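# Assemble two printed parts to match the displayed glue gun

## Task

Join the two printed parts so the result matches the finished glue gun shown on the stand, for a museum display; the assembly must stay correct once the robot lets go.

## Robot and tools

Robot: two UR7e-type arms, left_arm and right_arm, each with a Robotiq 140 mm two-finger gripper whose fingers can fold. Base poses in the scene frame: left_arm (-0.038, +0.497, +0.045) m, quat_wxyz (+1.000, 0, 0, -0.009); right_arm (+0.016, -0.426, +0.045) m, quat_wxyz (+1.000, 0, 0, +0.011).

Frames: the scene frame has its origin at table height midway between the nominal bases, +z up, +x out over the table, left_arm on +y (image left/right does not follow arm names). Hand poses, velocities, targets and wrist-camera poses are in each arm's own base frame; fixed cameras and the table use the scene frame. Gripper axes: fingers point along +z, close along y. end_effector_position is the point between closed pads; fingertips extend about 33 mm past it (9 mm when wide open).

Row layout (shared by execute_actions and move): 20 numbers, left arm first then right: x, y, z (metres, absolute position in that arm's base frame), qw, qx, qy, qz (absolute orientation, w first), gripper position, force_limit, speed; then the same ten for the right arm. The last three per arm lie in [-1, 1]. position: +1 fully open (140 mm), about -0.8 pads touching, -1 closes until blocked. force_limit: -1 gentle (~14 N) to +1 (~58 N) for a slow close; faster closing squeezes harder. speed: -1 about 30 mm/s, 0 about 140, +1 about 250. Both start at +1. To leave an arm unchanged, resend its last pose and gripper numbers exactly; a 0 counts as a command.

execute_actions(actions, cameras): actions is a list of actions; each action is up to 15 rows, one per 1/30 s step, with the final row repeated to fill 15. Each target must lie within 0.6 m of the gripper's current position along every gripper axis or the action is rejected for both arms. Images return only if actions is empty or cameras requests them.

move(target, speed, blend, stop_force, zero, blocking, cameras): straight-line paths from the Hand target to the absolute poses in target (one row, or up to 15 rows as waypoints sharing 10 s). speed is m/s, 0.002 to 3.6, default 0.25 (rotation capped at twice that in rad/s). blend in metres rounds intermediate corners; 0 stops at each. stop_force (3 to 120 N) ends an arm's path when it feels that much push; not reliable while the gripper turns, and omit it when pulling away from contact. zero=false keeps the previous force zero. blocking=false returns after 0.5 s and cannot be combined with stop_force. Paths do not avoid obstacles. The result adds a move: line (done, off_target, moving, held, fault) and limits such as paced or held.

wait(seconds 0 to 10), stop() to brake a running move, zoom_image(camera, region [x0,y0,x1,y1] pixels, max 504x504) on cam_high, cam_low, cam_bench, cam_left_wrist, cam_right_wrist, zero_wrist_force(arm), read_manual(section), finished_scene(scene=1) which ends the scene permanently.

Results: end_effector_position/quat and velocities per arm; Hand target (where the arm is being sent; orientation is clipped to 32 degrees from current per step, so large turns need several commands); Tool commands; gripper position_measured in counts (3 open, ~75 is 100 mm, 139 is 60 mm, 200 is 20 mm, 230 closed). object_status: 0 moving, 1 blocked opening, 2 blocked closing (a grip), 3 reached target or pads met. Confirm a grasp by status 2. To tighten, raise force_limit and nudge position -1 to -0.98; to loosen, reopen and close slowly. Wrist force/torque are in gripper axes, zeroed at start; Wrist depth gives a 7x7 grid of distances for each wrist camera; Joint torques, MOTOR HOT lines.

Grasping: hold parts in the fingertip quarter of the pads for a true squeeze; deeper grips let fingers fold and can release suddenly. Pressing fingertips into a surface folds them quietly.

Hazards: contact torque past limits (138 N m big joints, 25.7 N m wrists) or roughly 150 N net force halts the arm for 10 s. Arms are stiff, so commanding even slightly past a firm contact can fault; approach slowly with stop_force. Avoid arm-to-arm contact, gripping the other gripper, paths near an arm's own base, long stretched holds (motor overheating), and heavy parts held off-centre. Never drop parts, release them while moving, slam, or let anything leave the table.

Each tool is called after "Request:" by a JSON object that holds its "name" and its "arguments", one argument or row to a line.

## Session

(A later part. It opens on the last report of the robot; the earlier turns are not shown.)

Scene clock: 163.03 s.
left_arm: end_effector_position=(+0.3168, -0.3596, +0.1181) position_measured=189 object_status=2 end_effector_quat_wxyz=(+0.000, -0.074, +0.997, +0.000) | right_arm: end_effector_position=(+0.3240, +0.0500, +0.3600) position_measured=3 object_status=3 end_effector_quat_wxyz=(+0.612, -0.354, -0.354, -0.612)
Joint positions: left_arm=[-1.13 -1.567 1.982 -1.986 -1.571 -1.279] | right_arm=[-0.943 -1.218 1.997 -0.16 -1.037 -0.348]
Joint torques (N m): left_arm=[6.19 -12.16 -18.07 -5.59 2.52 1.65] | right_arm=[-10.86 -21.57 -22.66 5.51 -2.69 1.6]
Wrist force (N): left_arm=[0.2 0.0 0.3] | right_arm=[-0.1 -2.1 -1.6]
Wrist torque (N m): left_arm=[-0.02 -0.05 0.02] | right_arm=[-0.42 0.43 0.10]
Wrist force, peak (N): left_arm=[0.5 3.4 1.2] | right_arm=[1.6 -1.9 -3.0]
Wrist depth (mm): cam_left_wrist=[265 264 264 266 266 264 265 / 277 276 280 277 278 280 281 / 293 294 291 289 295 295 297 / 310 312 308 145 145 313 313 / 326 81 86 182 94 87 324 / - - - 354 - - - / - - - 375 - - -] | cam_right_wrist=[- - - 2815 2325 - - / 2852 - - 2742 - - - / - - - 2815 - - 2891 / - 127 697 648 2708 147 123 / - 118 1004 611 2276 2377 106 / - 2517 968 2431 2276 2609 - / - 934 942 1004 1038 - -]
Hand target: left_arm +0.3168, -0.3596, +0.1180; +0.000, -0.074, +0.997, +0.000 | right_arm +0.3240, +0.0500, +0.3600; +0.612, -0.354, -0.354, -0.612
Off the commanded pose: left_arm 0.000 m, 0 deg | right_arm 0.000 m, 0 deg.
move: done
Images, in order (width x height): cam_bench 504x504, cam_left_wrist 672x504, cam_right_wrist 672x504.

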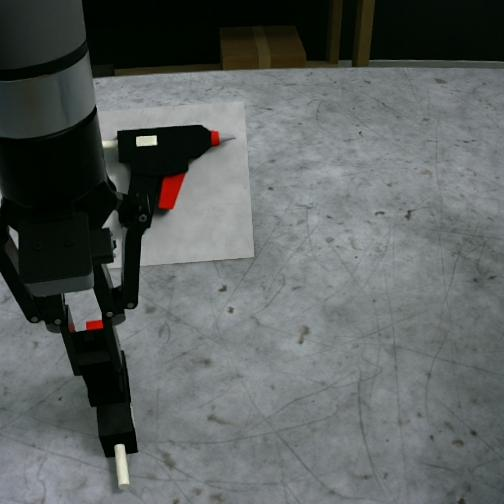

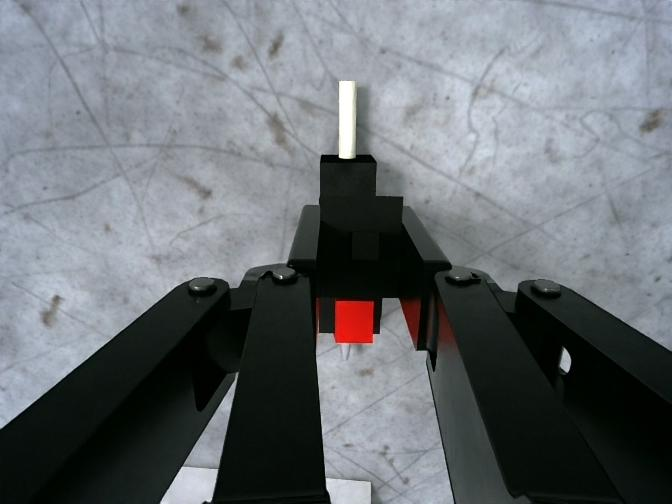

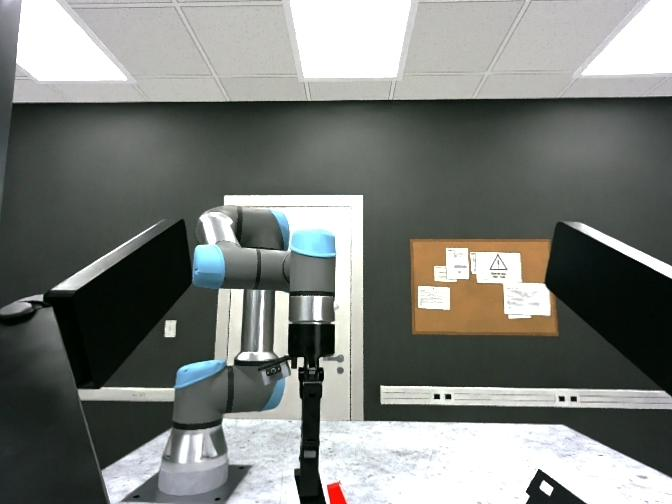

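Request:
{"name": "move", "arguments": {
  "target": [0.3168,-0.3596,0.082,0,-0.0741,0.9973,0,-1,-0.1,-1,0.324,0.05,0.36,0.6124,-0.3536,-0.3536,-0.6124,1,1,1],
  "speed": 0.012,
  "stop_force": 8,
  "cameras": ["cam_left_wrist","cam_bench"]
}}

Request:
{"name": "zoom_image", "arguments": {
  "camera": "cam_bench",
  "region": [50, 230, 230, 500]
}}

Scene clock: 173.30 s.
left_arm: end_effector_position=(+0.3168, -0.3596, +0.0865) position_measured=189 object_status=2 end_effector_quat_wxyz=(+0.000, -0.074, +0.997, +0.000) | right_arm: end_effector_position=(+0.3240, +0.0500, +0.3600) position_measured=3 object_status=3 end_effector_quat_wxyz=(+0.612, -0.354, -0.354, -0.612)
Joint positions: left_arm=[-1.13 -1.53 2.034 -2.075 -1.571 -1.279] | right_arm=[-0.943 -1.218 1.997 -0.16 -1.037 -0.348]
Joint torques (N m): left_arm=[4.2 -36.82 -31.17 -1.88 2.35 1.44] | right_arm=[-10.69 -21.83 -21.49 5.62 -2.68 1.58]
Wrist force (N): left_arm=[0.1 -0.1 0.4] | right_arm=[-0.1 -2.1 -1.7]
Wrist torque (N m): left_arm=[-0.04 -0.03 0.02] | right_arm=[-0.43 0.43 0.11]
Wrist force, peak (N): left_arm=[1.6 1.5 -14.6] | right_arm=[-0.1 -2.1 -2.2]
Wrist depth (mm): cam_left_wrist=[237 236 237 236 237 238 238 / 249 249 251 250 251 250 251 / 263 263 263 237 265 263 267 / 279 278 276 145 145 280 280 / 294 81 86 233 94 88 291 / - - - 317 - - - / - - - 340 - - -] | cam_right_wrist=[2205 - 2252 2403 - - - / 3241 3056 2351 - - - 2708 / 2778 - 2228 - 3450 3395 2742 / - 127 914 2609 3100 147 123 / - 118 1000 613 2459 2577 106 / - 964 990 2609 3146 2403 - / - 946 934 1019 914 1049 -]
Hand target: left_arm +0.3168, -0.3596, +0.0865; +0.000, -0.074, +0.997, +0.000 | right_arm +0.3240, +0.0500, +0.3600; +0.612, -0.354, -0.354, -0.612
Off the commanded pose: left_arm 0.005 m, 0 deg | right_arm 0.000 m, 0 deg.
move: contact (left_arm)
Images, in order (width x height): cam_bench 504x504, cam_left_wrist 672x504.

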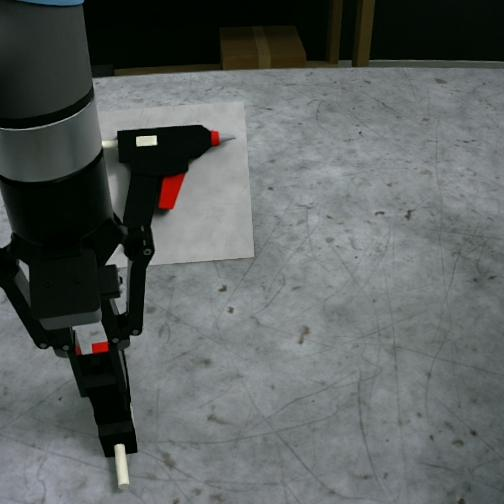

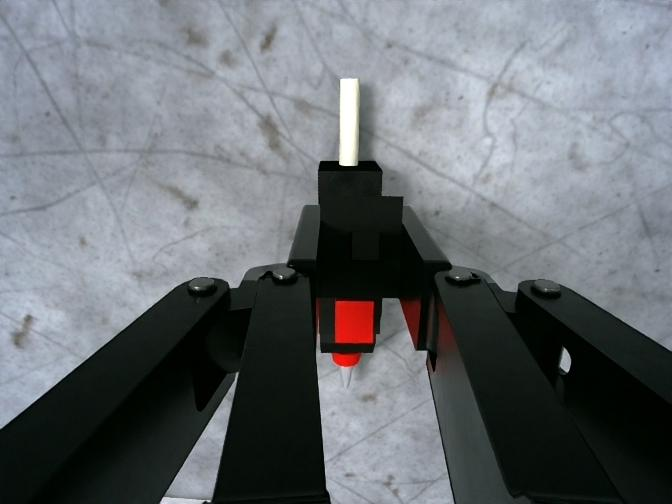

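Scaled by 1.867 from the camera's 504x504 image, which has a finer 720x720 frame.

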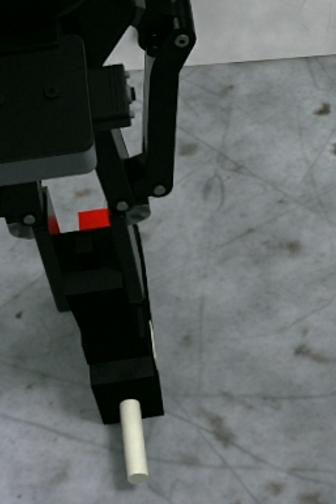

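Request:
{"name": "move", "arguments": {
  "target": [0.3168,-0.3596,0.080,0,-0.0741,0.9973,0,-1,-0.1,-1,0.324,0.05,0.36,0.6124,-0.3536,-0.3536,-0.6124,1,1,1],
  "speed": 0.008,
  "stop_force": 22,
  "cameras": ["cam_right_wrist"]
}}

Scene clock: 178.47 s.
left_arm: end_effector_position=(+0.3168, -0.3596, +0.0800) position_measured=189 object_status=2 end_effector_quat_wxyz=(+0.000, -0.074, +0.997, +0.000) | right_arm: end_effector_position=(+0.3240, +0.0500, +0.3600) position_measured=3 object_status=3 end_effector_quat_wxyz=(+0.612, -0.354, -0.354, -0.612)
Joint positions: left_arm=[-1.13 -1.522 2.045 -2.094 -1.571 -1.279] | right_arm=[-0.943 -1.218 1.997 -0.16 -1.037 -0.348]
Joint torques (N m): left_arm=[3.16 -5.24 -9.01 -3.95 2.29 1.35] | right_arm=[-11.36 -21.92 -23.73 5.62 -2.86 1.54]
Wrist force (N): left_arm=[0.5 0.6 -16.3] | right_arm=[-0.1 -2.0 -1.7]
Wrist torque (N m): left_arm=[-0.01 -0.05 0.01] | right_arm=[-0.41 0.44 0.11]
Wrist force, peak (N): left_arm=[0.6 0.6 -16.4] | right_arm=[-0.2 -2.3 -1.9]
Wrist depth (mm): cam_left_wrist=[231 231 232 230 232 232 232 / 244 241 243 243 244 245 244 / 258 256 258 233 258 259 259 / 271 273 269 140 140 270 274 / 284 81 86 175 94 87 284 / - - - 310 - - - / - - - 334 - - -] | cam_right_wrist=[2577 2351 - 2205 2205 2517 - / - - - 3100 3291 - - / - - 3688 3100 2431 - - / - 127 946 2674 3013 146 117 / - 118 990 615 2971 2546 106 / - 849 964 1436 2228 2300 - / - 934 880 1028 1049 1019 -]
Hand target: left_arm +0.3168, -0.3596, +0.0800; +0.000, -0.074, +0.997, +0.000 | right_arm +0.3240, +0.0500, +0.3600; +0.612, -0.354, -0.354, -0.612
Off the commanded pose: left_arm 0.000 m, 0 deg | right_arm 0.000 m, 0 deg.
move: done
Images, in order (width x height): cam_right_wrist 672x504.

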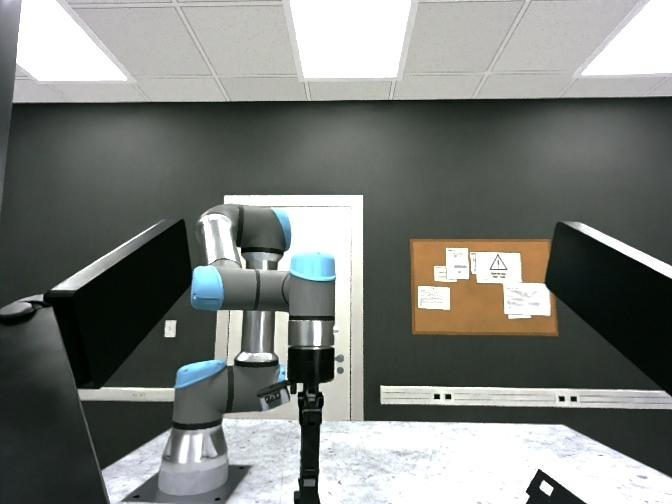

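Request:
{"name": "move", "arguments": {
  "target": [0.3168,-0.3596,0.0815,0,-0.0741,0.9973,0,-1,-0.1,-1,0.324,0.41,0.065,0.5,-0.5,-0.5,-0.5,1,1,1],
  "cameras": ["cam_right_wrist","cam_bench"]
}}

Request:
{"name": "zoom_image", "arguments": {
  "camera": "cam_right_wrist",
  "region": [180, 120, 500, 420]
}}

Scene clock: 188.83 s.
left_arm: end_effector_position=(+0.3168, -0.3596, +0.0815) position_measured=189 object_status=2 end_effector_quat_wxyz=(+0.000, -0.074, +0.997, +0.000) | right_arm: end_effector_position=(+0.3240, +0.4100, +0.0650) position_measured=3 object_status=3 end_effector_quat_wxyz=(+0.500, -0.500, -0.500, -0.500)
Joint positions: left_arm=[-1.13 -1.524 2.042 -2.089 -1.571 -1.279] | right_arm=[-0.108 -1.088 2.36 -1.257 -0.108 -0.014]
Joint torques (N m): left_arm=[3.6 -37.04 -31.42 -0.37 2.25 1.38] | right_arm=[9.57 -34.44 0.15 -1.77 1.95 1.55]
Wrist force (N): left_arm=[0.1 0.0 0.5] | right_arm=[0.0 -1.7 -0.8]
Wrist torque (N m): left_arm=[-0.03 -0.04 0.02] | right_arm=[-0.31 0.34 0.11]
Wrist force, peak (N): left_arm=[0.8 0.1 -16.6] | right_arm=[1.5 -2.2 -2.5]
Wrist depth (mm): cam_left_wrist=[232 233 232 232 235 233 234 / 244 245 244 245 245 245 246 / 258 258 258 234 260 259 260 / 275 274 269 138 139 271 276 / 287 81 87 174 94 88 287 / - - - 312 - - - / - - - 336 - - -] | cam_right_wrist=[496 567 206 1962 1910 1876 1828 / - 567 243 2161 - 1860 - / 775 575 261 955 946 922 792 / 522 137 427 289 470 431 123 / - 277 293 295 302 294 106 / - 235 235 236 235 236 225 / - 188 188 187 188 188 189]
Hand target: left_arm +0.3168, -0.3596, +0.0815; +0.000, -0.074, +0.997, +0.000 | right_arm +0.3240, +0.4100, +0.0650; +0.500, -0.500, -0.500, -0.500
Off the commanded pose: left_arm 0.000 m, 0 deg | right_arm 0.000 m, 0 deg.
move: done
Images, in order (width x height): cam_bench 504x504, cam_right_wrist 672x504.

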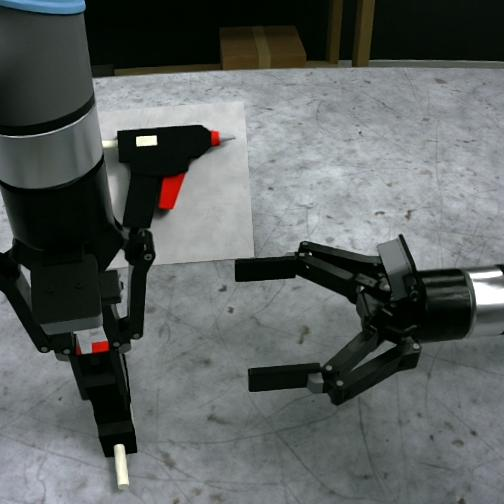

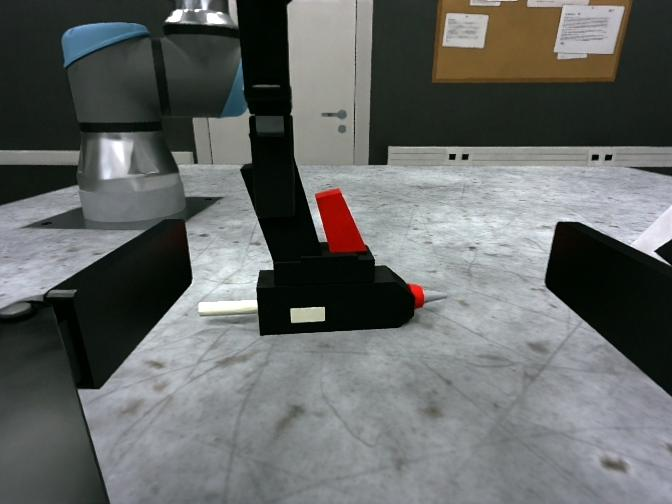

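Scaled by 1.575 from the camera's 672x504 image, which has a finer 960x720 frame.

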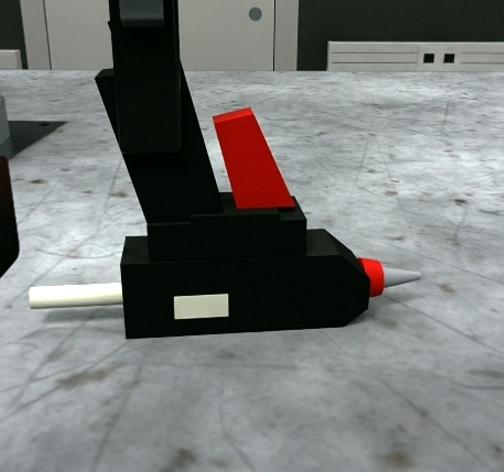

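Request:
{"name": "move", "arguments": {
  "target": [
    [0.3168,-0.3596,0.0815,0,-0.0741,0.9973,0,0.1,-0.1,-1,0.324,0.41,0.065,0.5,-0.5,-0.5,-0.5,1,1,1],
    [0.3168,-0.3596,0.0816,0,-0.0741,0.9973,0,0.1,-0.1,-1,0.324,0.41,0.065,0.5,-0.5,-0.5,-0.5,1,1,1],
    [0.3168,-0.3596,0.25,0,-0.0741,0.9973,0,0.1,-0.1,-1,0.324,0.41,0.065,0.5,-0.5,-0.5,-0.5,1,1,1]
  ],
  "speed": 0.1,
  "cameras": ["cam_right_wrist","cam_left_wrist","cam_bench"]
}}

Request:
{"name": "zoom_image", "arguments": {
  "camera": "cam_right_wrist",
  "region": [180, 120, 500, 420]
}}

Request:
{"name": "zoom_image", "arguments": {
  "camera": "cam_left_wrist",
  "region": [240, 130, 440, 400]
}}

Scene clock: 197.87 s.
left_arm: end_effector_position=(+0.3168, -0.3596, +0.2500) position_measured=117 object_status=3 end_effector_quat_wxyz=(+0.000, -0.074, +0.997, +0.000) | right_arm: end_effector_position=(+0.3240, +0.4100, +0.0650) position_measured=3 object_status=3 end_effector_quat_wxyz=(+0.500, -0.500, -0.500, -0.500)
Joint positions: left_arm=[-1.13 -1.643 1.708 -1.635 -1.571 -1.279] | right_arm=[-0.108 -1.091 2.364 -1.272 -0.108 0]
Joint torques (N m): left_arm=[-6.71 -16.17 -33.32 -0.1 -0.16 -0.94] | right_arm=[-8.42 -33.72 1.02 -2.2 -1.84 1.74]
Wrist force (N): left_arm=[0.2 0.0 -0.4] | right_arm=[-0.1 -1.8 -0.8]
Wrist torque (N m): left_arm=[0.00 -0.05 0.00] | right_arm=[-0.33 0.35 0.11]
Wrist force, peak (N): left_arm=[0.4 0.3 -1.3] | right_arm=[-0.1 -2.2 -0.9]
Wrist depth (mm): cam_left_wrist=[378 378 380 382 382 383 382 / 290 397 400 405 402 402 401 / 419 426 424 415 427 428 427 / 439 444 147 447 443 443 444 / - 91 474 477 473 104 91 / - - - 501 507 - - / - - 414 462 548 - -] | cam_right_wrist=[- 554 1981 1999 1981 1981 1768 / 2139 573 2077 2161 2183 2139 - / 807 591 268 946 946 1004 959 / 529 136 428 288 441 429 125 / - 137 295 293 301 295 106 / - 236 235 248 246 236 224 / - 188 187 189 188 208 189]
Hand target: left_arm +0.3168, -0.3596, +0.2500; +0.000, -0.074, +0.997, +0.000 | right_arm +0.3240, +0.4100, +0.0650; +0.500, -0.500, -0.500, -0.500
Off the commanded pose: left_arm 0.000 m, 0 deg | right_arm 0.000 m, 0 deg.
move: done
Images, in order (width x height): cam_bench 504x504, cam_left_wrist 672x504, cam_right_wrist 672x504.

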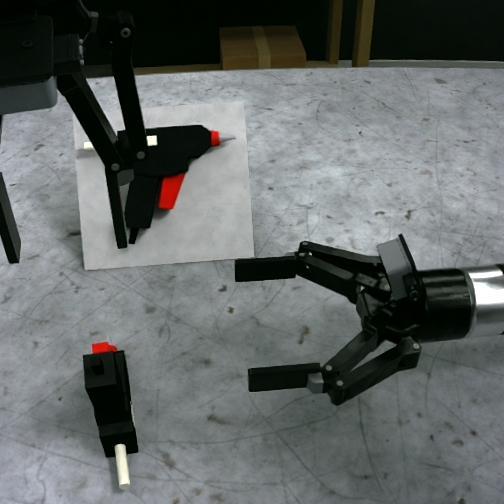

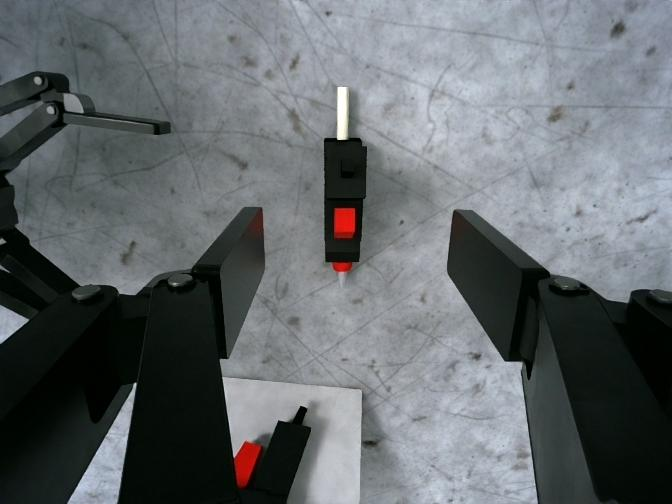

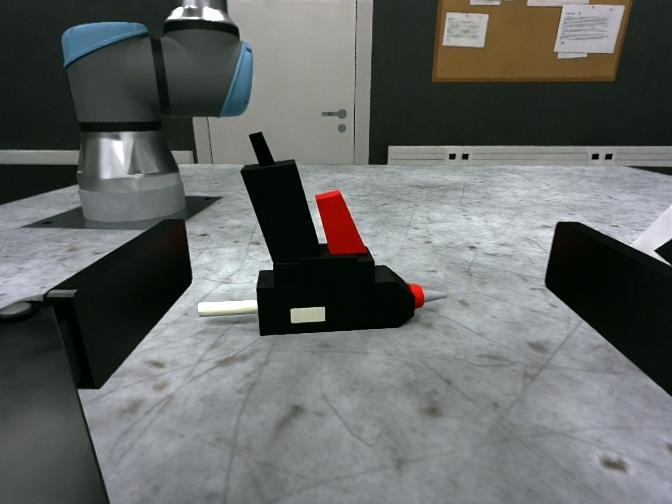

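Scaled by 1.575 from the camera's 672x504 image, which has a finer 960x720 frame.

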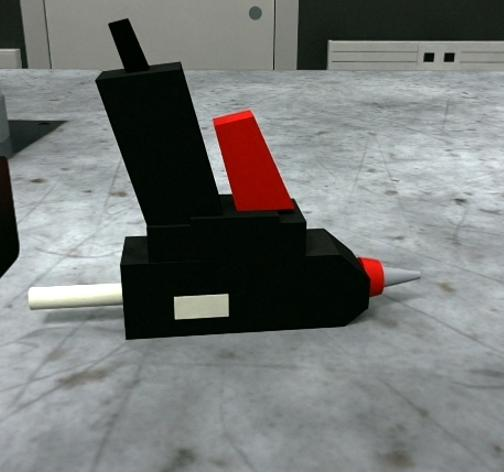

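Scaled by 1.867 from the camera's 672x504 image, which has a finer 960x720 frame.

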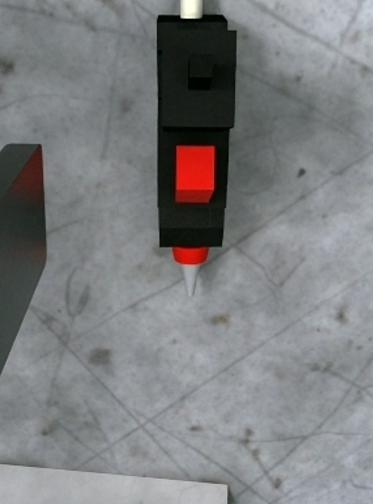

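Request:
{"name": "zoom_image", "arguments": {
  "camera": "cam_right_wrist",
  "region": [240, 220, 440, 350]
}}

Scaled by 2.520 from the camera's 672x504 image, which has a finer 960x720 frame.

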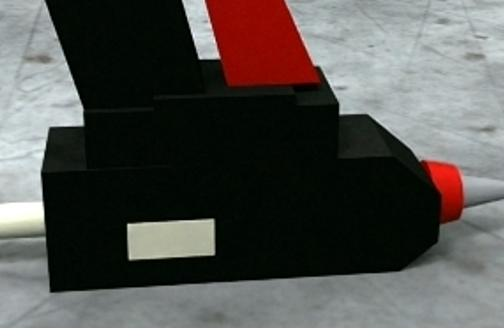

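Request:
{"name": "finished_scene", "arguments": {

}}

The scene is finished: the task was done.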